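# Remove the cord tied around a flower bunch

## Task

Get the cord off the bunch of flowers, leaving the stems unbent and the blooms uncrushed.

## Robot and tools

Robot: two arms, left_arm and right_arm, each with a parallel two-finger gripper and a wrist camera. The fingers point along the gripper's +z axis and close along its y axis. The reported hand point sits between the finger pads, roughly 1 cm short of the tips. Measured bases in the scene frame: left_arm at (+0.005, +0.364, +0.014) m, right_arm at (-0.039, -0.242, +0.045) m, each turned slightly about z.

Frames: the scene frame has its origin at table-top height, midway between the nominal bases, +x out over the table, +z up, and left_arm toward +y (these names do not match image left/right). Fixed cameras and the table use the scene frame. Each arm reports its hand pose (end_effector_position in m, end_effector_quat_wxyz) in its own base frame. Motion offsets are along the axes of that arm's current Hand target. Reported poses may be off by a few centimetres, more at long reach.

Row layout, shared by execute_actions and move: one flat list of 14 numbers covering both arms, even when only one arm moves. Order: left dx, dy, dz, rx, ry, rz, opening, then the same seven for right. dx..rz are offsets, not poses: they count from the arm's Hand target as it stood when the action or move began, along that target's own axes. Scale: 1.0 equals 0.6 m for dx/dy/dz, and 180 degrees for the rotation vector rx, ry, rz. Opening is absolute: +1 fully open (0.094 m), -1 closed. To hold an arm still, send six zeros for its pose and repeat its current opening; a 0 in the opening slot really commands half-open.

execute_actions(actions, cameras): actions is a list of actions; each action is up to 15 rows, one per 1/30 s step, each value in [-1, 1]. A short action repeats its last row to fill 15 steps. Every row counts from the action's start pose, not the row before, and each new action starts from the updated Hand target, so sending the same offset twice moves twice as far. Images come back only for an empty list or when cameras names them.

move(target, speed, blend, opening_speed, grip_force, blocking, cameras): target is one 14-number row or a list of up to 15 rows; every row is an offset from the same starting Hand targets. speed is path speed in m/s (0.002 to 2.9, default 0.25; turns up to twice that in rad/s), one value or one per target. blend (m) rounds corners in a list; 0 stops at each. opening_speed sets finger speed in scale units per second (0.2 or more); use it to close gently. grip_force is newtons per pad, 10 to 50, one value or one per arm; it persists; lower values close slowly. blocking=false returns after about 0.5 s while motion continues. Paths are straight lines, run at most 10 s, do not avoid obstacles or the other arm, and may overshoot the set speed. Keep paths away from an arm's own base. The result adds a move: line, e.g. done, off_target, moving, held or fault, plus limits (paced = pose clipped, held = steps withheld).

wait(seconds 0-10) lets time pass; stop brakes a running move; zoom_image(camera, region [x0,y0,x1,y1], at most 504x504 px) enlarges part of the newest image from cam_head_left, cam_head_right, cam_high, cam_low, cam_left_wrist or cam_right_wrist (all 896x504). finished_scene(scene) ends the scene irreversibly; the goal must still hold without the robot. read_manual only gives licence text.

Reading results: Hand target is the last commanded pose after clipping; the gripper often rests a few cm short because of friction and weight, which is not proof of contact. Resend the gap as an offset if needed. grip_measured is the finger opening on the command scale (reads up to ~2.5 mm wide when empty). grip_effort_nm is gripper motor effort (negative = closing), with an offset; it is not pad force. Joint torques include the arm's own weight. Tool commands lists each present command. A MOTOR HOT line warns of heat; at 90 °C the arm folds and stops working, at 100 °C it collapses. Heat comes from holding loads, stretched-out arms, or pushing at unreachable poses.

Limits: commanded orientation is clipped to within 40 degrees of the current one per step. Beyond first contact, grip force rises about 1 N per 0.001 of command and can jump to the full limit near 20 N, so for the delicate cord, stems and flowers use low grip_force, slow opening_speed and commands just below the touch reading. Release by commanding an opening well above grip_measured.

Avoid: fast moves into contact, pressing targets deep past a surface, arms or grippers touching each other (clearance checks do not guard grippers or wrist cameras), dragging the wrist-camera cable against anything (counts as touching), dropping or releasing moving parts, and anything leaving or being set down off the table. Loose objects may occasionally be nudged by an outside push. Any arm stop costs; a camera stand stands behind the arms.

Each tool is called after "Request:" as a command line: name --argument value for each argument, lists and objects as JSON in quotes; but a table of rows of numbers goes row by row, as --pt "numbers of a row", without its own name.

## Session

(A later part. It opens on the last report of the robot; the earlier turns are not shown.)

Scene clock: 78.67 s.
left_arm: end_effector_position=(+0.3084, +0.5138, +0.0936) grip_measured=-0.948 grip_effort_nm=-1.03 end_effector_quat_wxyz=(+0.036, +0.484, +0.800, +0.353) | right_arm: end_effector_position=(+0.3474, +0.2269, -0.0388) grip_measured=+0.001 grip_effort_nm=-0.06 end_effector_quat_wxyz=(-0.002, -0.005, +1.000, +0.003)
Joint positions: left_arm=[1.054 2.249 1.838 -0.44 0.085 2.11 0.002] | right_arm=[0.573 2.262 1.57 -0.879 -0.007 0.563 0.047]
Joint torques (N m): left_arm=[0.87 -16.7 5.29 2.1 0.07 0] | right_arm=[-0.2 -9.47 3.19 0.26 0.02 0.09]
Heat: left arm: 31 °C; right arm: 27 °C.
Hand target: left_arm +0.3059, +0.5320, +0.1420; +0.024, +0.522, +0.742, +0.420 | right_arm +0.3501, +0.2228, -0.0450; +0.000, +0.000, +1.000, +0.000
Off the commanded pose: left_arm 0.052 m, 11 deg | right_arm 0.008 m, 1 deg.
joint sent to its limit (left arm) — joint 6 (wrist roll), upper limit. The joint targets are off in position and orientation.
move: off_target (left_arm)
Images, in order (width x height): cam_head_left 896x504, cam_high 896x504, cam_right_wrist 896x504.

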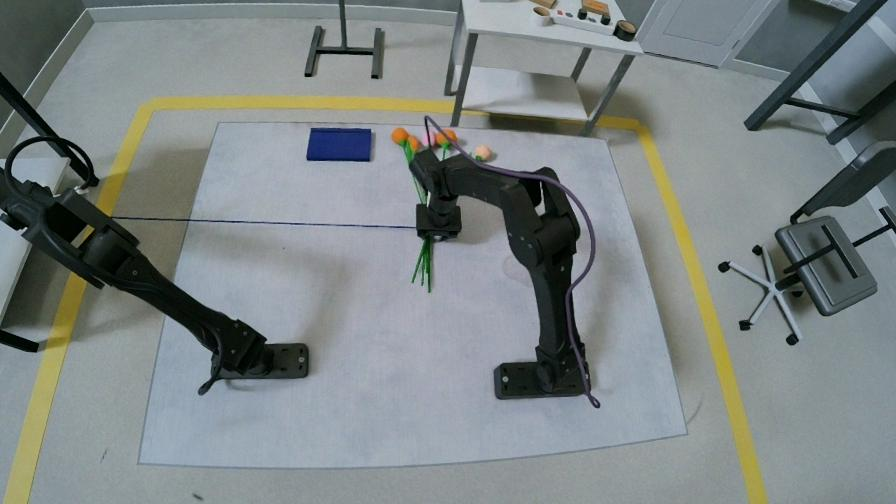

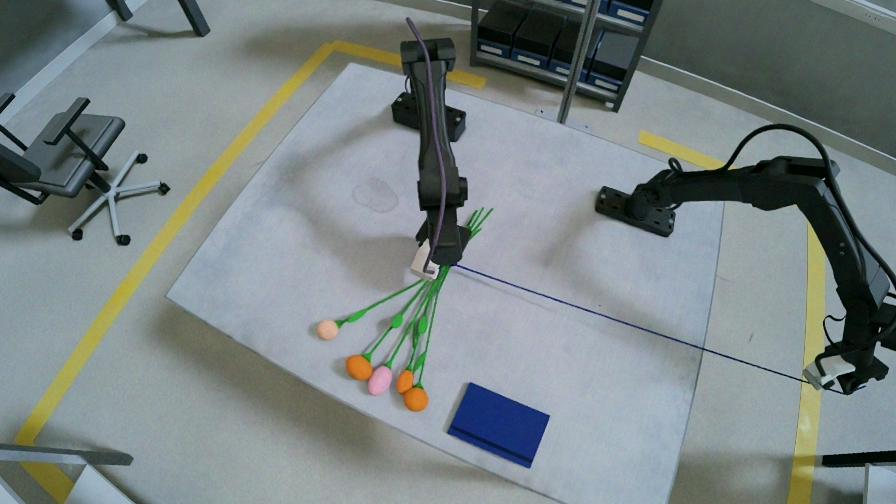

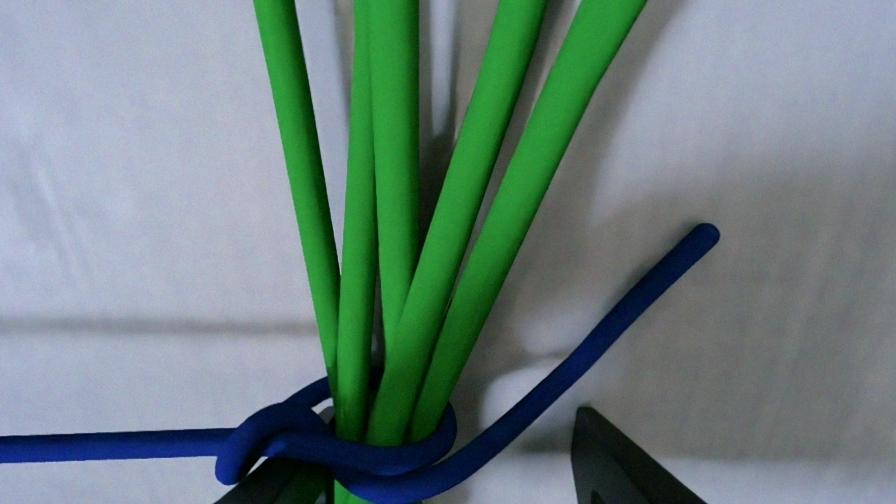

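Request:
move --target '[0.12,0.015,0.09,0,0,0,-1,0,-0.13,0,0,0,0,0.0]' --speed 0.07 --cameras '["cam_right_wrist","cam_head_left","cam_high"]'

Scene clock: 81.80 s.
left_arm: end_effector_position=(+0.3012, +0.6267, +0.1456) grip_measured=-0.948 grip_effort_nm=-1.03 end_effector_quat_wxyz=(+0.035, +0.436, +0.775, +0.457) | right_arm: end_effector_position=(+0.3574, +0.1627, -0.0387) grip_measured=+0.000 grip_effort_nm=0.00 end_effector_quat_wxyz=(+0.010, -0.008, +1.000, +0.025)
Joint positions: left_arm=[1.158 2.577 2.463 -0.512 0.144 2.11 0.002] | right_arm=[0.407 2.155 1.386 -0.764 -0.038 0.392 0.047]
Joint torques (N m): left_arm=[0.34 -11.75 11.44 1.01 0.26 0.01] | right_arm=[-0.98 -9.47 1.73 0.05 0.34 -0.09]
Heat: left arm: 31 °C; right arm: 27 °C.
Hand target: left_arm +0.3056, +0.6224, +0.1420; +0.024, +0.522, +0.742, +0.420 | right_arm +0.3501, +0.1448, -0.0450; +0.000, +0.000, +1.000, +0.000
Off the commanded pose: left_arm 0.007 m, 11 deg | right_arm 0.020 m, 3 deg.
joint sent to its limit (left arm) — joint 6 (wrist roll), upper limit. The joint targets are off in position and orientation.
move: off_target (left_arm, right_arm)
Images, in order (width x height): cam_head_left 896x504, cam_high 896x504, cam_right_wrist 896x504.

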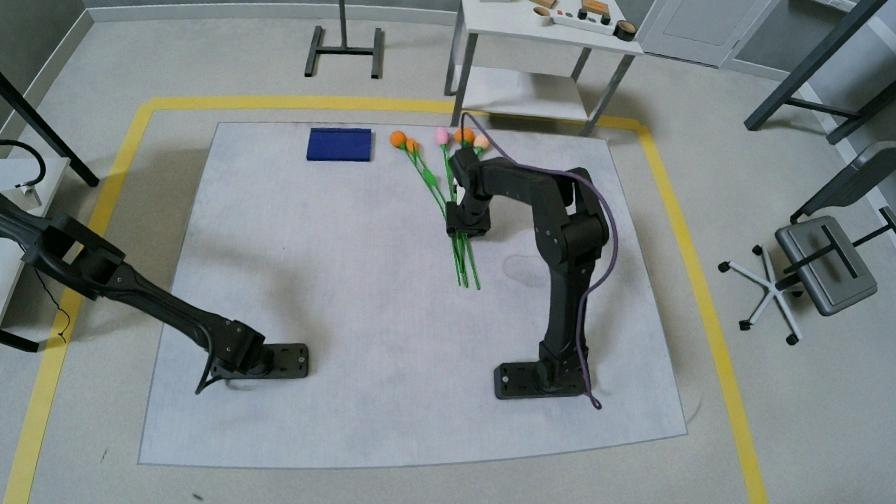

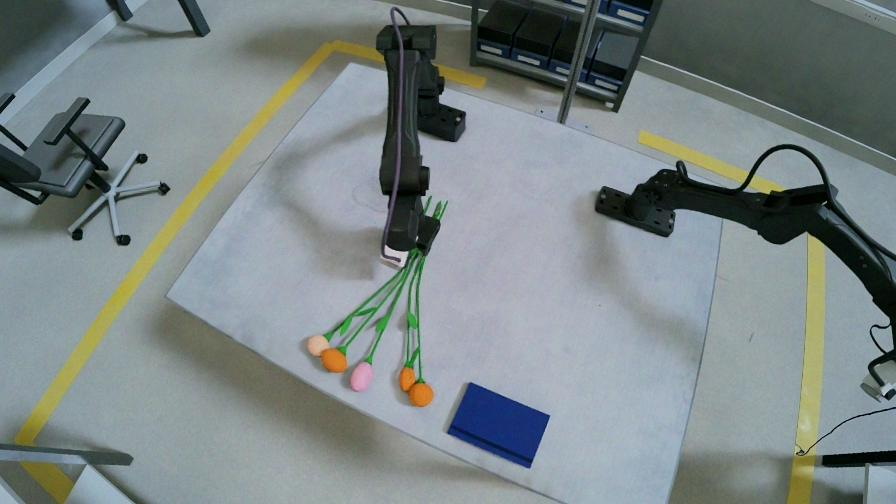

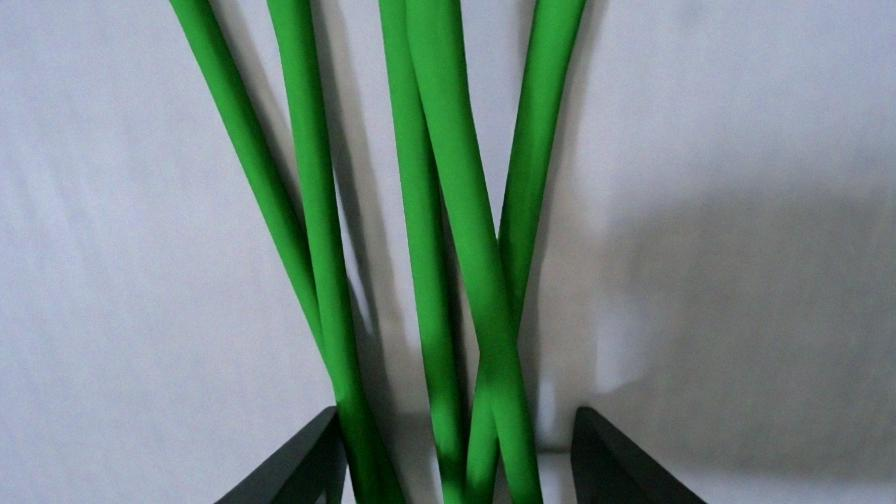

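Request:
move --pt "-0.52 0.245 -0.8 0.114 -0.208 -0.465 -1 0 0.03 0 0 0 0 0.5" --pt "-0.52 0.245 -0.8 0.114 -0.208 -0.465 -1 0 0.03 -0.2 0 0 0 0.5" --speed 0.25 --cameras '["all"]'

Scene clock: 88.60 s.
left_arm: end_effector_position=(+0.3428, +0.1085, +0.4118) grip_measured=-0.948 grip_effort_nm=-1.03 end_effector_quat_wxyz=(+0.421, +0.000, +0.907, -0.001) | right_arm: end_effector_position=(+0.3446, +0.1571, +0.0606) grip_measured=+0.498 grip_effort_nm=0.11 end_effector_quat_wxyz=(-0.020, +0.000, +1.000, -0.002)
Joint positions: left_arm=[0.483 1.572 2.211 -1.401 0.364 0.326 0.002] | right_arm=[0.419 2.042 1.63 -1.197 -0.012 0.42 0.07]
Joint torques (N m): left_arm=[-0.5 -5.38 7.71 0.92 0.09 -0.11] | right_arm=[0.66 -10.28 6.87 -0.08 0.11 0.08]
Heat: left arm: 31 °C; right arm: 26 °C.
Hand target: left_arm +0.3304, +0.1022, +0.4215; +0.423, -0.001, +0.906, +0.000 | right_arm +0.3501, +0.1628, +0.0750; +0.000, +0.000, +1.000, +0.000
Off the commanded pose: left_arm 0.017 m, 0 deg | right_arm 0.017 m, 2 deg.
move: off_target (left_arm, right_arm)

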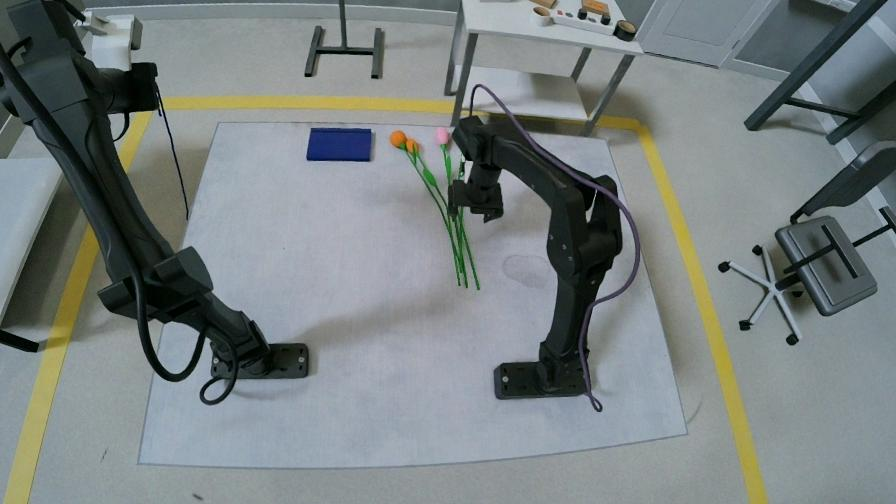

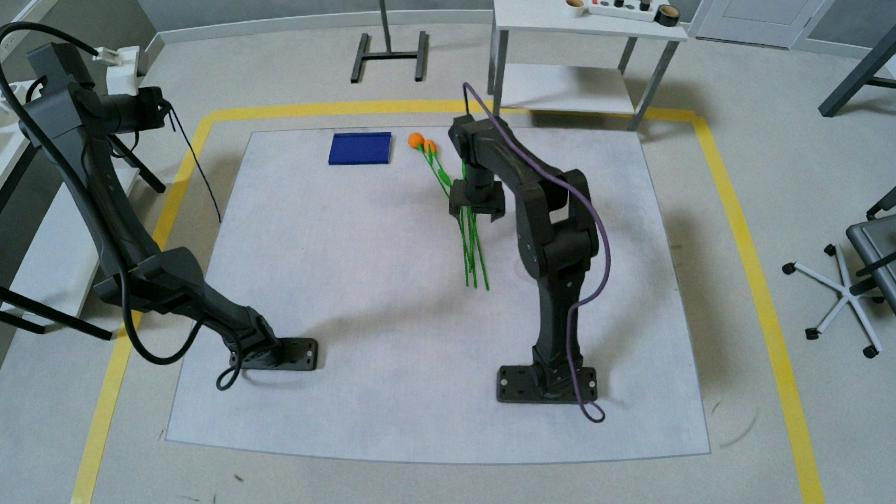

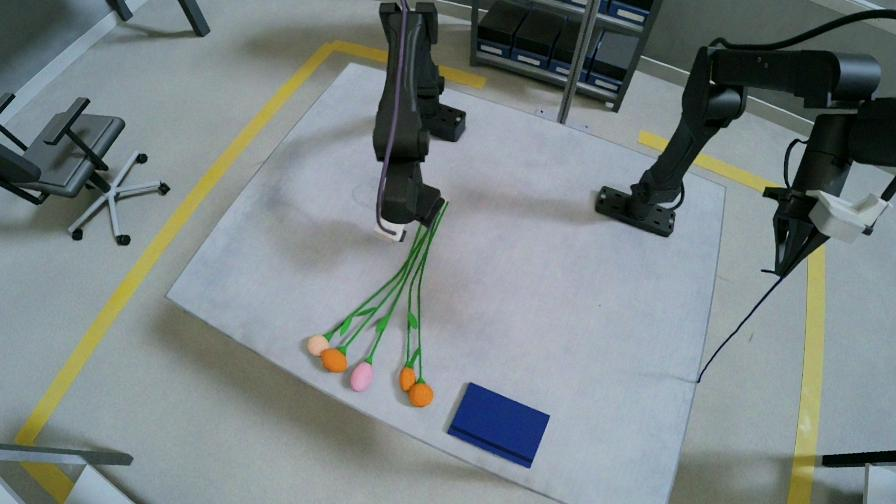

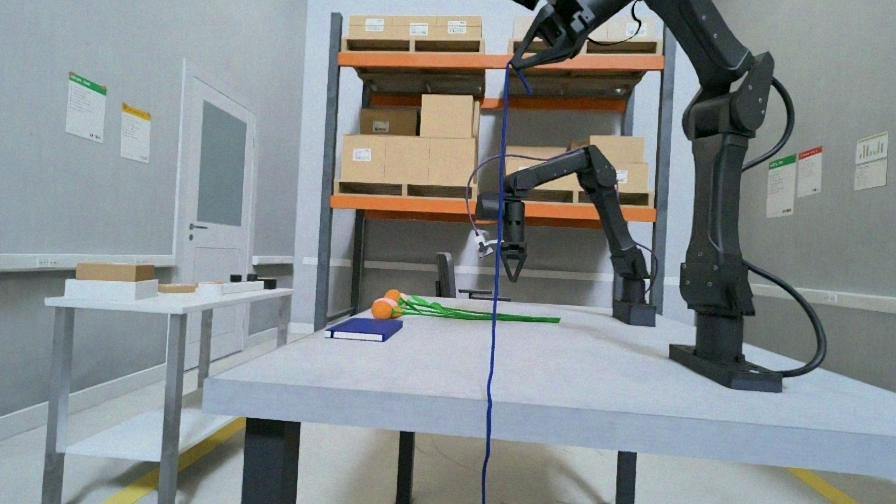

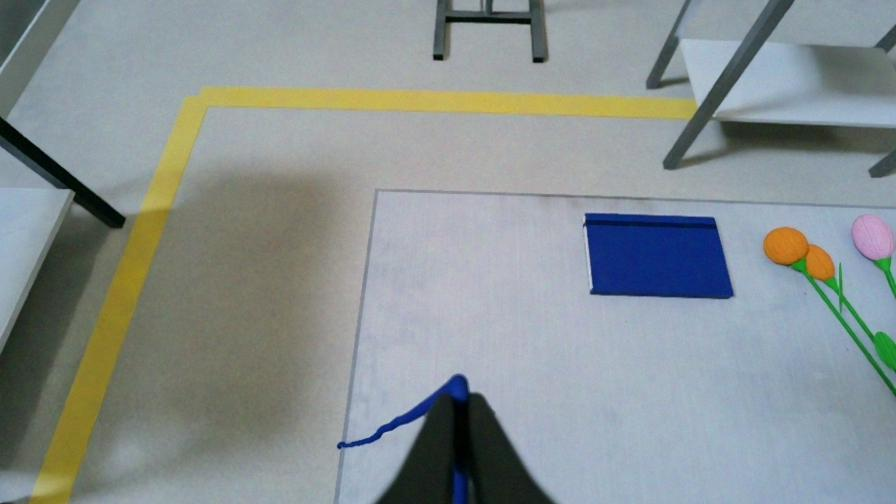

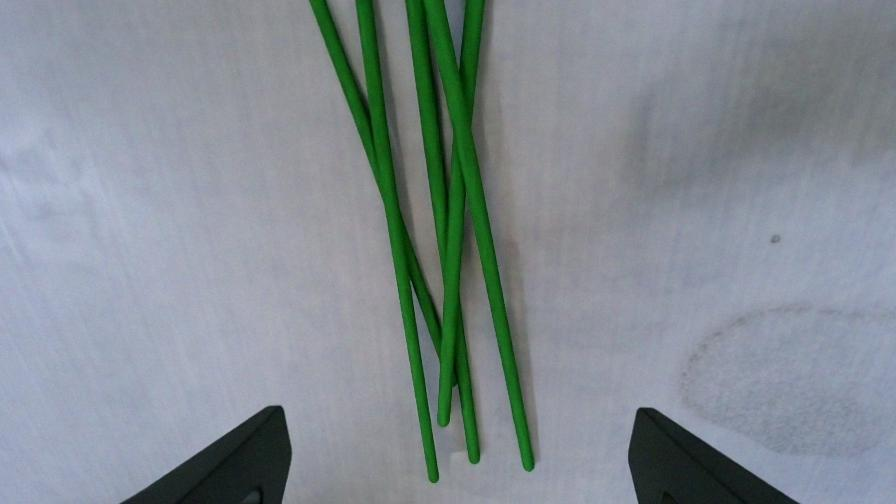

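Request:
move --pt "0.07 -0.5 0 0 0 0 -1 0 0 -0.06 0 0 0 0.5" --pt "0.543 -0.55 0.39 0 0 0 -1 0 0 -0.06 0 0 0 0.5" --speed 0.25 --blend '[0.05,0]' --cameras '["cam_head_left","cam_high","cam_low","cam_left_wrist"]'

Scene clock: 93.43 s.
left_arm: end_effector_position=(+0.2970, -0.2249, +0.0188) grip_measured=-0.948 grip_effort_nm=-1.03 end_effector_quat_wxyz=(+0.400, +0.005, +0.916, +0.003) | right_arm: end_effector_position=(+0.3427, +0.1563, +0.0904) grip_measured=+0.498 grip_effort_nm=0.11 end_effector_quat_wxyz=(-0.029, +0.000, +1.000, -0.007)
Joint positions: left_arm=[-0.943 1.735 0.709 0.019 -0.637 -0.742 0.002] | right_arm=[0.419 2.042 1.748 -1.337 -0.012 0.42 0.07]
Joint torques (N m): left_arm=[-0.42 -5.12 3.66 1.59 -0.58 0.02] | right_arm=[0.64 -11.06 7.65 -0.11 0.13 0.11]
Heat: left arm: 31 °C; right arm: 27 °C.
Hand target: left_arm +0.3010, -0.2277, +0.0214; +0.423, -0.001, +0.906, +0.000 | right_arm +0.3500, +0.1629, +0.1110; +0.000, +0.000, +1.000, +0.000
Off the commanded pose: left_arm 0.006 m, 3 deg | right_arm 0.023 m, 3 deg.
move: off_target (left_arm, right_arm)
Images, in order (width x height): cam_head_left 896x504, cam_high 896x504, cam_low 896x504, cam_left_wrist 896x504.

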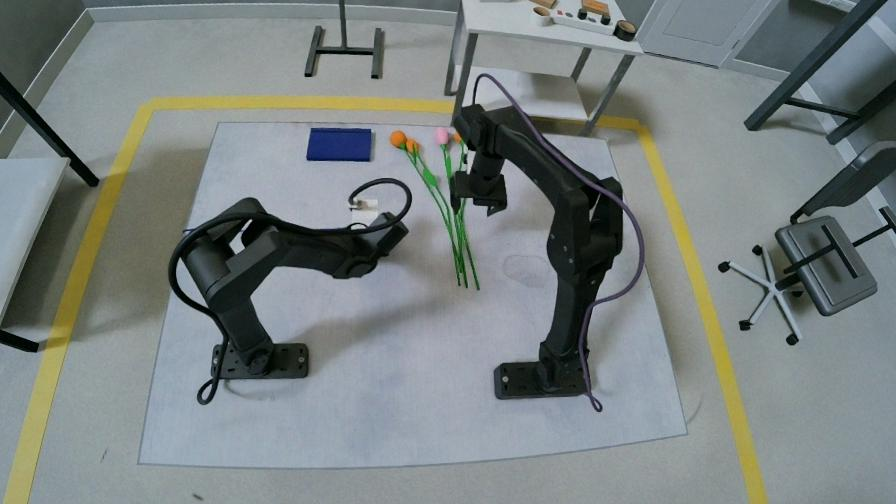

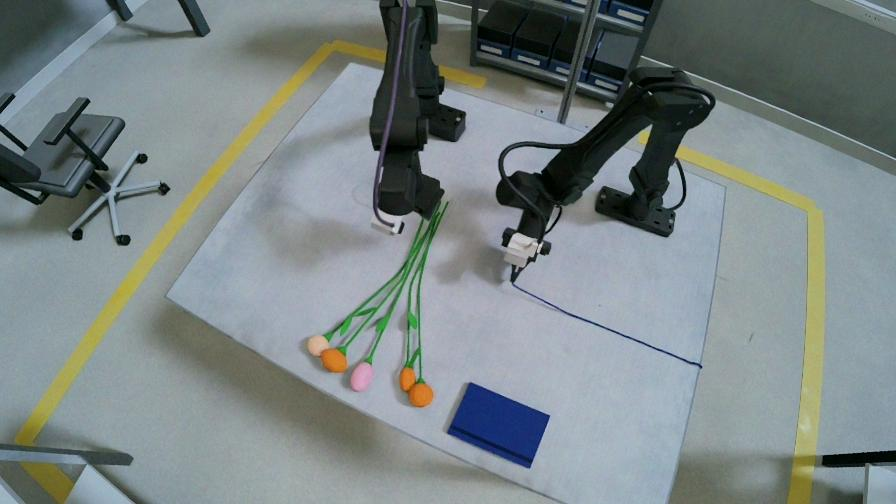

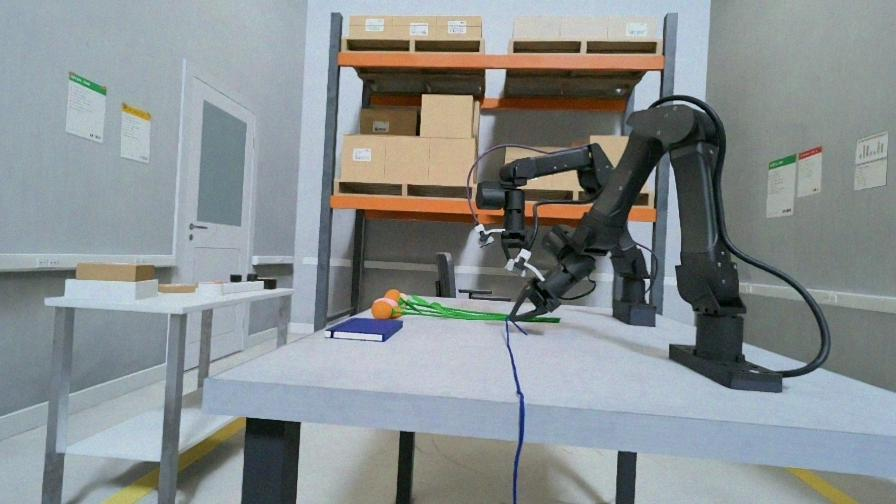

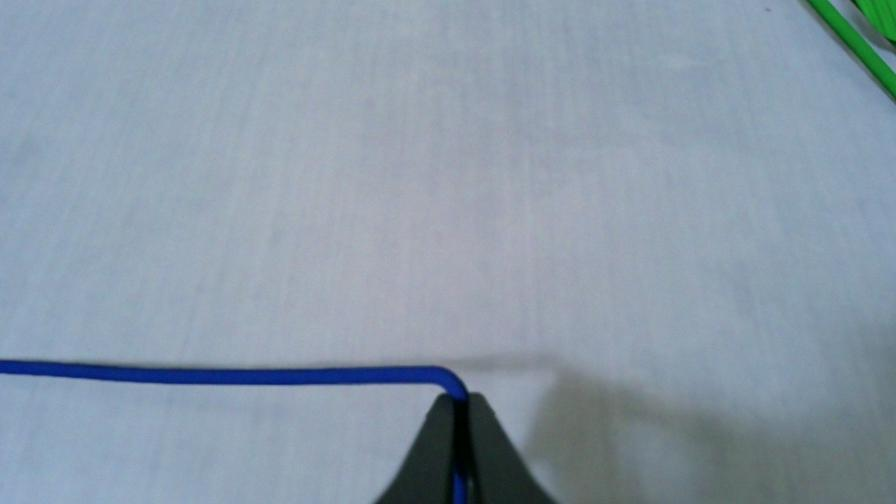

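Request:
move --pt "0.2 -0.1 -0.25 0 0 0 -1 0.05 -0.5 -0.05 0 0 0 0.5" --pt "-0.2 -0.3 -0.6 0 0 0 -1 0.05 -0.5 -0.05 0 0 0 0.5" --speed 0.25 --blend '[0.05,0]' --cameras '["cam_head_left","cam_high","cam_low"]'

Scene clock: 97.87 s.
left_arm: end_effector_position=(+0.1021, -0.4132, +0.3362) grip_measured=-0.948 grip_effort_nm=-1.03 end_effector_quat_wxyz=(+0.437, +0.055, +0.885, -0.150) | right_arm: end_effector_position=(+0.3128, -0.1354, +0.1327) grip_measured=+0.498 grip_effort_nm=0.11 end_effector_quat_wxyz=(-0.010, +0.009, +1.000, +0.005)
Joint positions: left_arm=[-1.67 1.973 2.334 -1.538 -0.903 -1.353 0.002] | right_arm=[-0.412 1.857 1.662 -1.398 -0.001 -0.394 0.07]
Joint torques (N m): left_arm=[-0.55 -7.38 7.51 0.37 -0.81 0.02] | right_arm=[-0.23 -6.97 7.75 -0.07 0.07 -0.12]
Heat: left arm: 31 °C; right arm: 27 °C.
Hand target: left_arm +0.1025, -0.4082, +0.3446; +0.423, -0.001, +0.906, +0.000 | right_arm +0.3200, -0.1371, +0.1412; +0.000, +0.000, +1.000, +0.000
Off the commanded pose: left_arm 0.010 m, 19 deg | right_arm 0.011 m, 2 deg.
joint sent to its limit (left arm) — joint 4 (wrist pitch), lower limit. The joint targets are off in position and orientation.
move: off_target (left_arm, right_arm)
Images, in order (width x height): cam_head_left 896x504, cam_high 896x504, cam_low 896x504.

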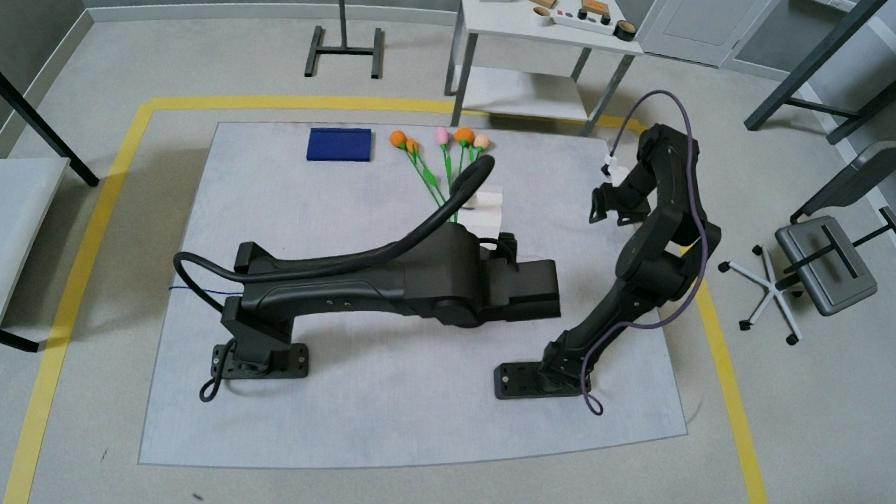

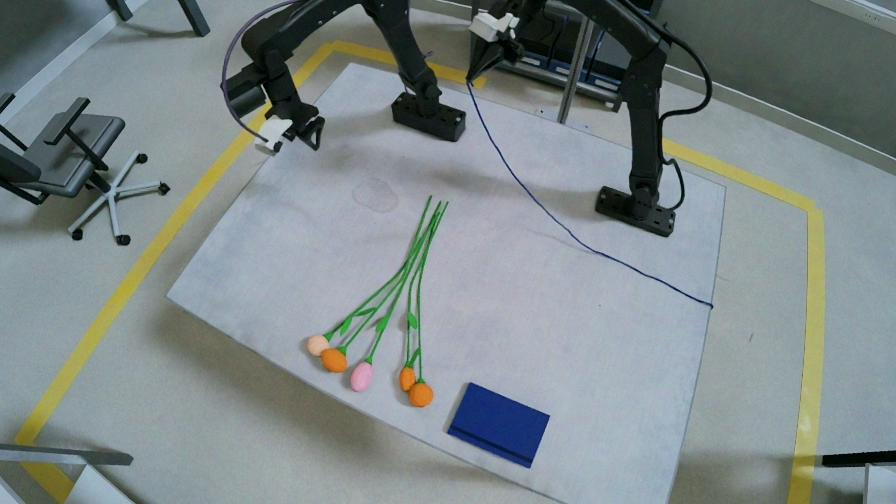

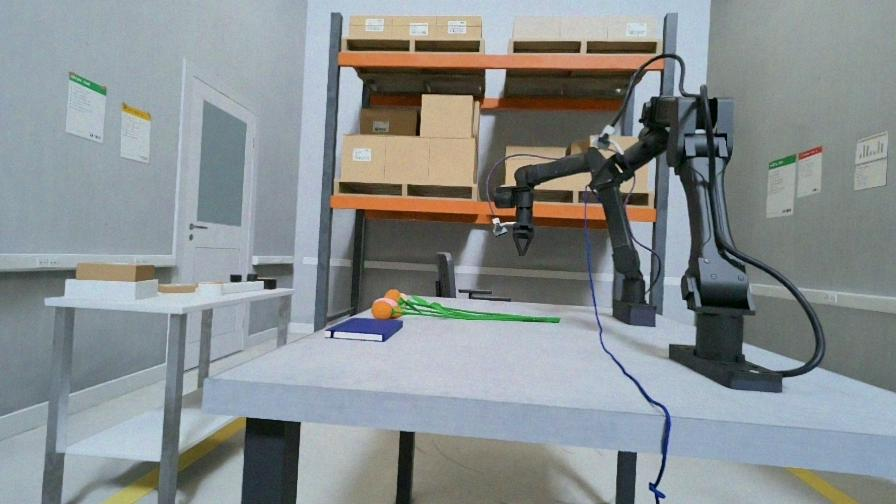

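Request:
move --target '[-0.255,-0.05,-0.214,0,0,0,-1,0,0,0,0,0,0,0.5]' --speed 0.25 --cameras '["cam_head_left","cam_high","cam_low"]'

Scene clock: 102.73 s.
left_arm: end_effector_position=(+0.1084, -0.4370, +0.5416) grip_measured=-0.948 grip_effort_nm=-1.03 end_effector_quat_wxyz=(+0.704, +0.057, +0.704, -0.067) | right_arm: end_effector_position=(+0.3128, -0.1354, +0.1327) grip_measured=+0.498 grip_effort_nm=0.10 end_effector_quat_wxyz=(-0.010, +0.009, +1.000, +0.005)
Joint positions: left_arm=[-1.742 2.221 2.842 -0.311 -1.567 0.296 0.002] | right_arm=[-0.412 1.857 1.662 -1.398 -0.001 -0.394 0.07]
Joint torques (N m): left_arm=[-0.54 -7.97 5.98 1.35 0.12 0.01] | right_arm=[-0.16 -6.86 7.75 -0.09 0.05 -0.13]
Heat: left arm: 31 °C; right arm: 27 °C.
Hand target: left_arm +0.1025, -0.4382, +0.5444; +0.433, +0.001, +0.901, -0.002 | right_arm +0.3200, -0.1371, +0.1412; +0.000, +0.000, +1.000, +0.000
Off the commanded pose: left_arm 0.007 m, 41 deg; orientation clipped | right_arm 0.011 m, 2 deg.
elbow stopped short (left arm): the move would have taken joint 3 (elbow) straighter than the controller allows.
joint sent to its limit (left arm) — joint 5 (wrist yaw), lower limit. The joint targets are off in position and orientation.
move: off_target (left_arm, right_arm); limits=paced
Images, in order (width x height): cam_head_left 896x504, cam_high 896x504, cam_low 896x504.

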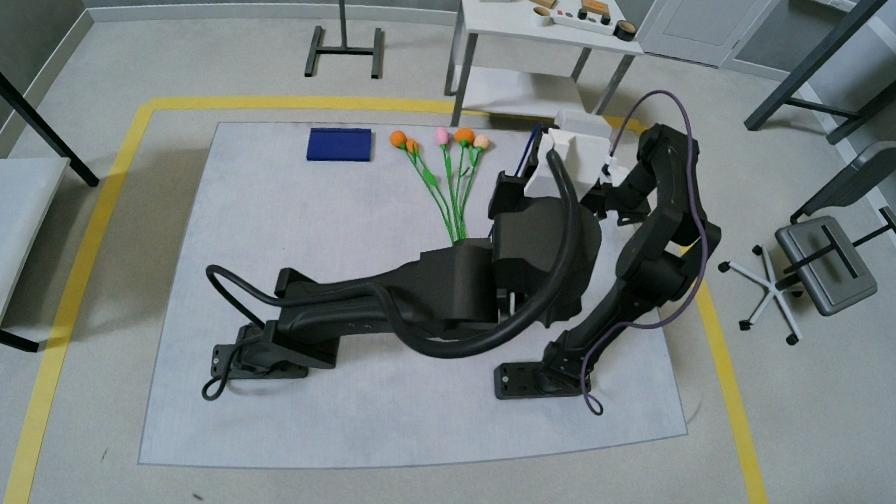

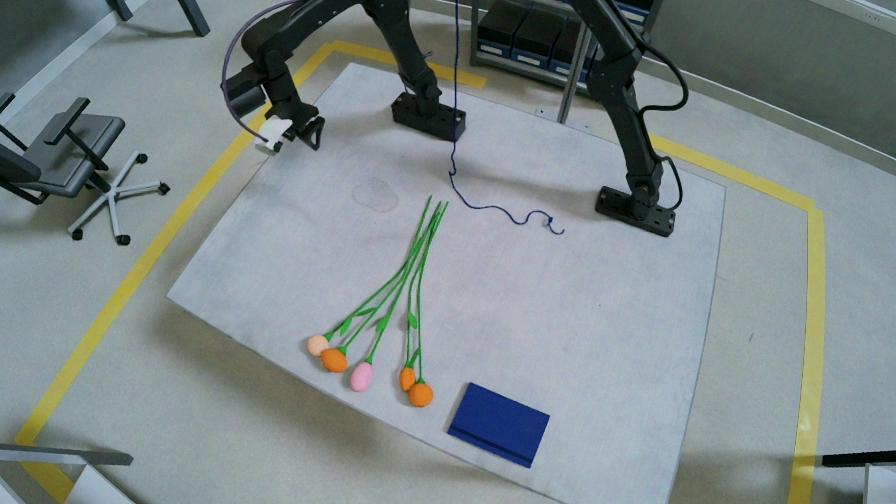

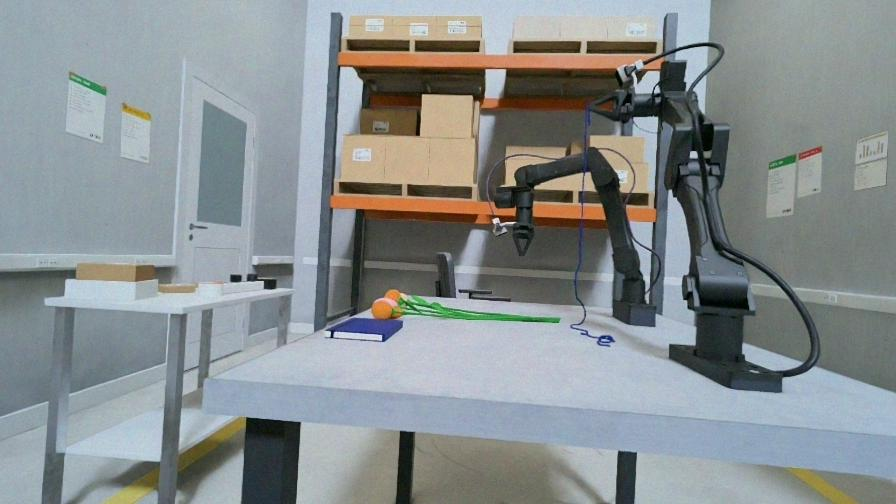

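Request:
move --target '[0.627,0.163,0.585,0,0,0,-1,0,0,0,0,0,0,0.5]' --speed 0.2 --cameras '["cam_head_left","cam_high","cam_low"]'

Scene clock: 106.87 s.
left_arm: end_effector_position=(+0.1411, -0.3392, +0.0341) grip_measured=-0.948 grip_effort_nm=-1.03 end_effector_quat_wxyz=(+0.430, +0.004, +0.903, +0.007) | right_arm: end_effector_position=(+0.3128, -0.1354, +0.1327) grip_measured=+0.498 grip_effort_nm=0.11 end_effector_quat_wxyz=(-0.010, +0.009, +1.000, +0.005)
Joint positions: left_arm=[-1.571 2.008 1.18 -0.756 -0.889 -1.567 0.002] | right_arm=[-0.412 1.857 1.662 -1.398 -0.001 -0.394 0.07]
Joint torques (N m): left_arm=[0.46 -7.73 3.52 0.51 -0.45 0.03] | right_arm=[-0.2 -6.86 7.75 -0.04 0.07 -0.12]
Heat: left arm: 31 °C; right arm: 27 °C.
Hand target: left_arm +0.1419, -0.3422, +0.0310; +0.433, +0.001, +0.901, -0.002 | right_arm +0.3200, -0.1371, +0.1412; +0.000, +0.000, +1.000, +0.000
Off the commanded pose: left_arm 0.004 m, 1 deg | right_arm 0.011 m, 2 deg.
move: off_target (right_arm)
Images, in order (width x height): cam_head_left 896x504, cam_high 896x504, cam_low 896x504.

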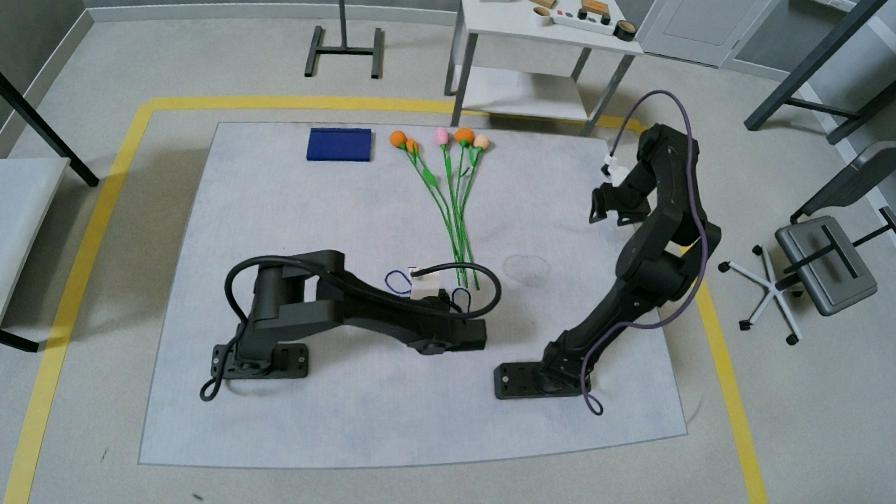

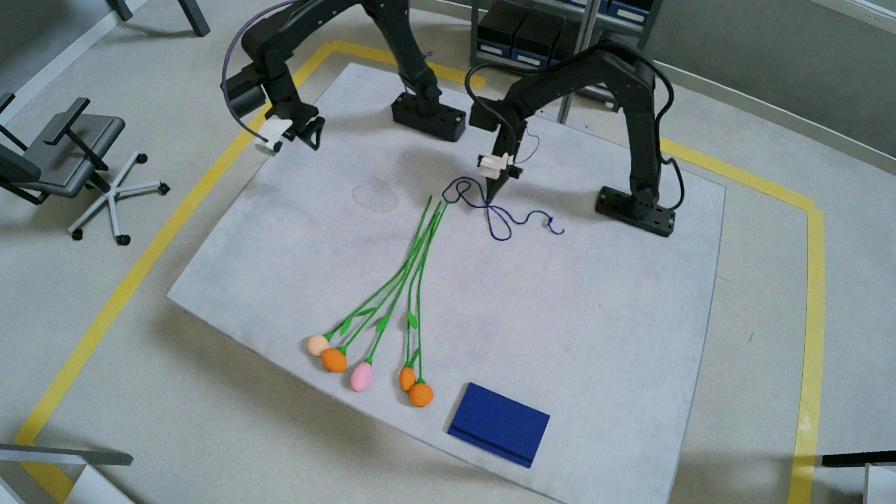

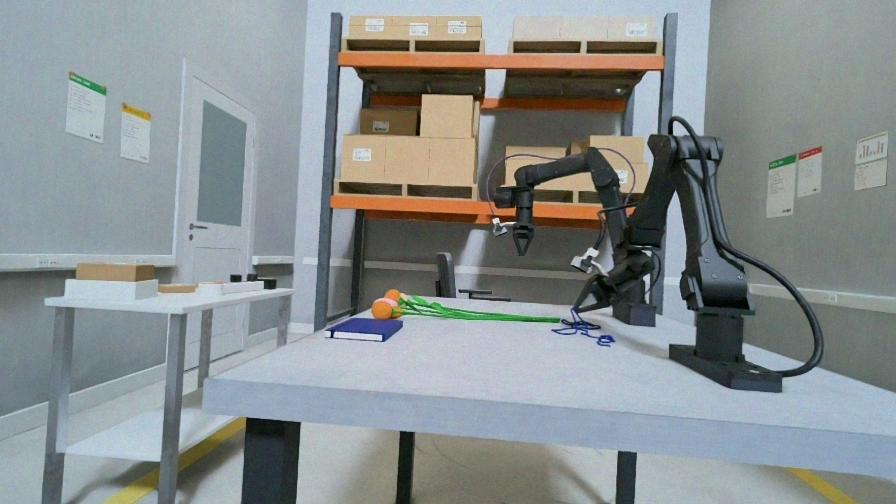

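Request:
move --pt "0.0 0.25 0.0 0 0 0 -1 0 0 0 0 0 0 0.5" --pt "0.03 0.25 0.025 0 0 0 -1 0 0 0 0 0 0 0.5" --pt "0.03 0.25 0.025 0 0 0 -0.4 0 0 0 0 0 0 0.5" --pt "-0.15 0.25 -0.12 0 0 0 -0.4 0 0 0 0 0 0 0.5" --speed 0.12 --cameras '["cam_head_left","cam_high","cam_left_wrist"]'

Request:
zoom_image --camera "cam_high" --region '[290, 150, 590, 420]'

Scene clock: 113.17 s.
left_arm: end_effector_position=(+0.1404, -0.1893, +0.1303) grip_measured=-0.403 grip_effort_nm=0.14 end_effector_quat_wxyz=(+0.427, +0.016, +0.904, +0.012) | right_arm: end_effector_position=(+0.3128, -0.1354, +0.1327) grip_measured=+0.498 grip_effort_nm=0.10 end_effector_quat_wxyz=(-0.010, +0.009, +1.000, +0.005)
Joint positions: left_arm=[-1.571 1.289 0.82 -1.116 -0.883 -1.543 0.028] | right_arm=[-0.412 1.857 1.662 -1.398 -0.001 -0.394 0.07]
Joint torques (N m): left_arm=[-0.12 -4.37 9.09 -0.12 -0.49 -0.14] | right_arm=[-0.27 -6.9 7.69 -0.08 0.07 -0.06]
Heat: left arm: 30 °C; right arm: 27 °C.
Hand target: left_arm +0.1424, -0.1918, +0.1458; +0.433, +0.001, +0.901, -0.002 | right_arm +0.3200, -0.1371, +0.1412; +0.000, +0.000, +1.000, +0.000
Off the commanded pose: left_arm 0.016 m, 2 deg | right_arm 0.011 m, 2 deg.
move: off_target (left_arm, right_arm)
Images, in order (width x height): cam_head_left 896x504, cam_high 896x504, cam_left_wrist 896x504.

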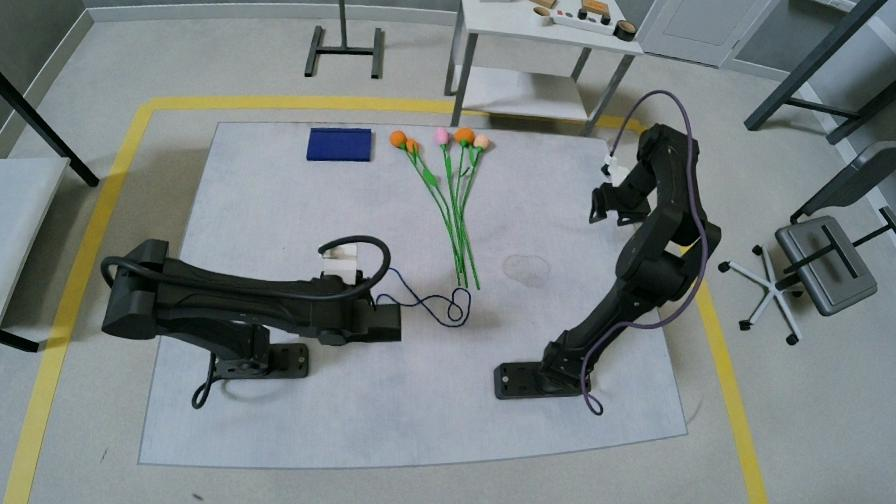

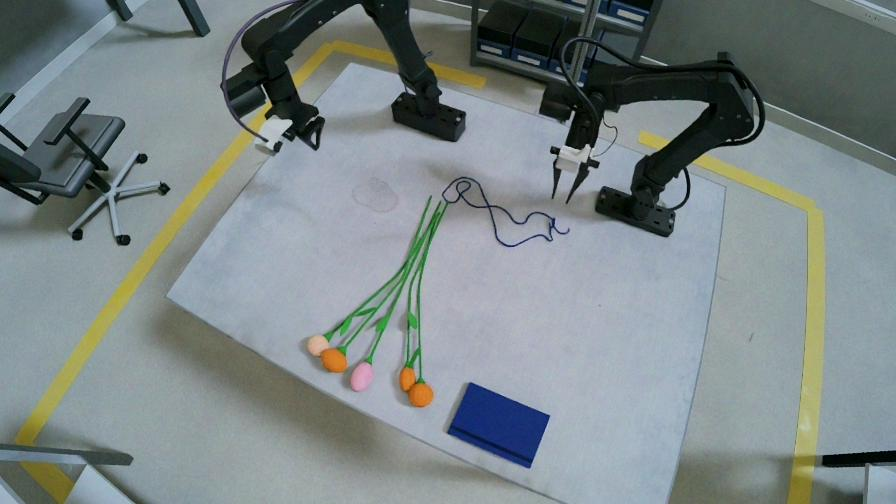

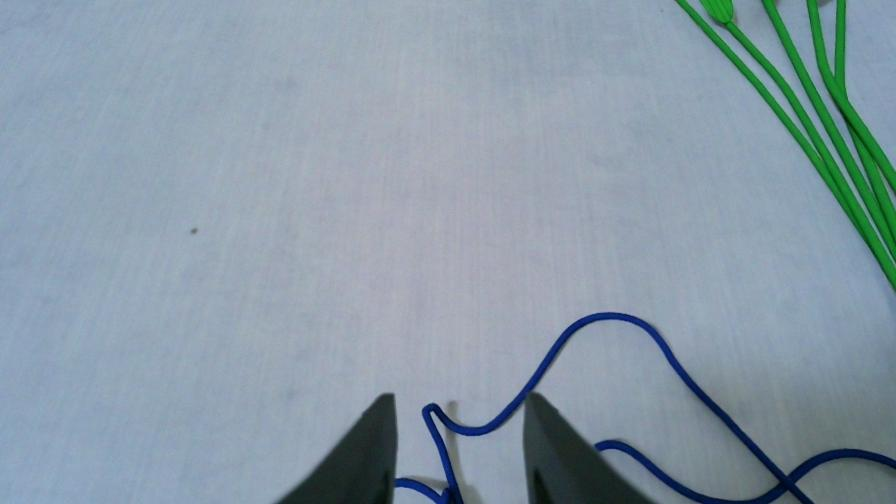

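Scaled by 1.680 from the camera's 896x504 image, which has a finer 1280x720 frame.

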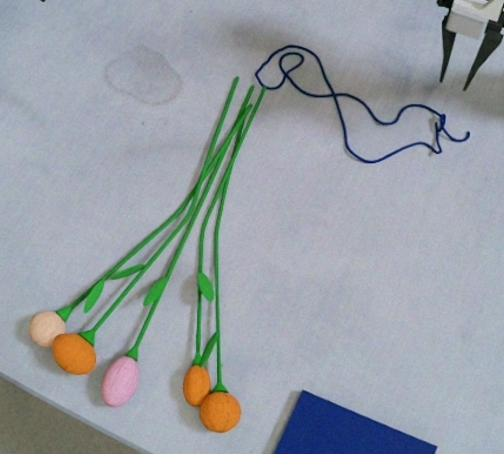

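Request:
finished_scene --scene 1

The scene is finished: the task was done.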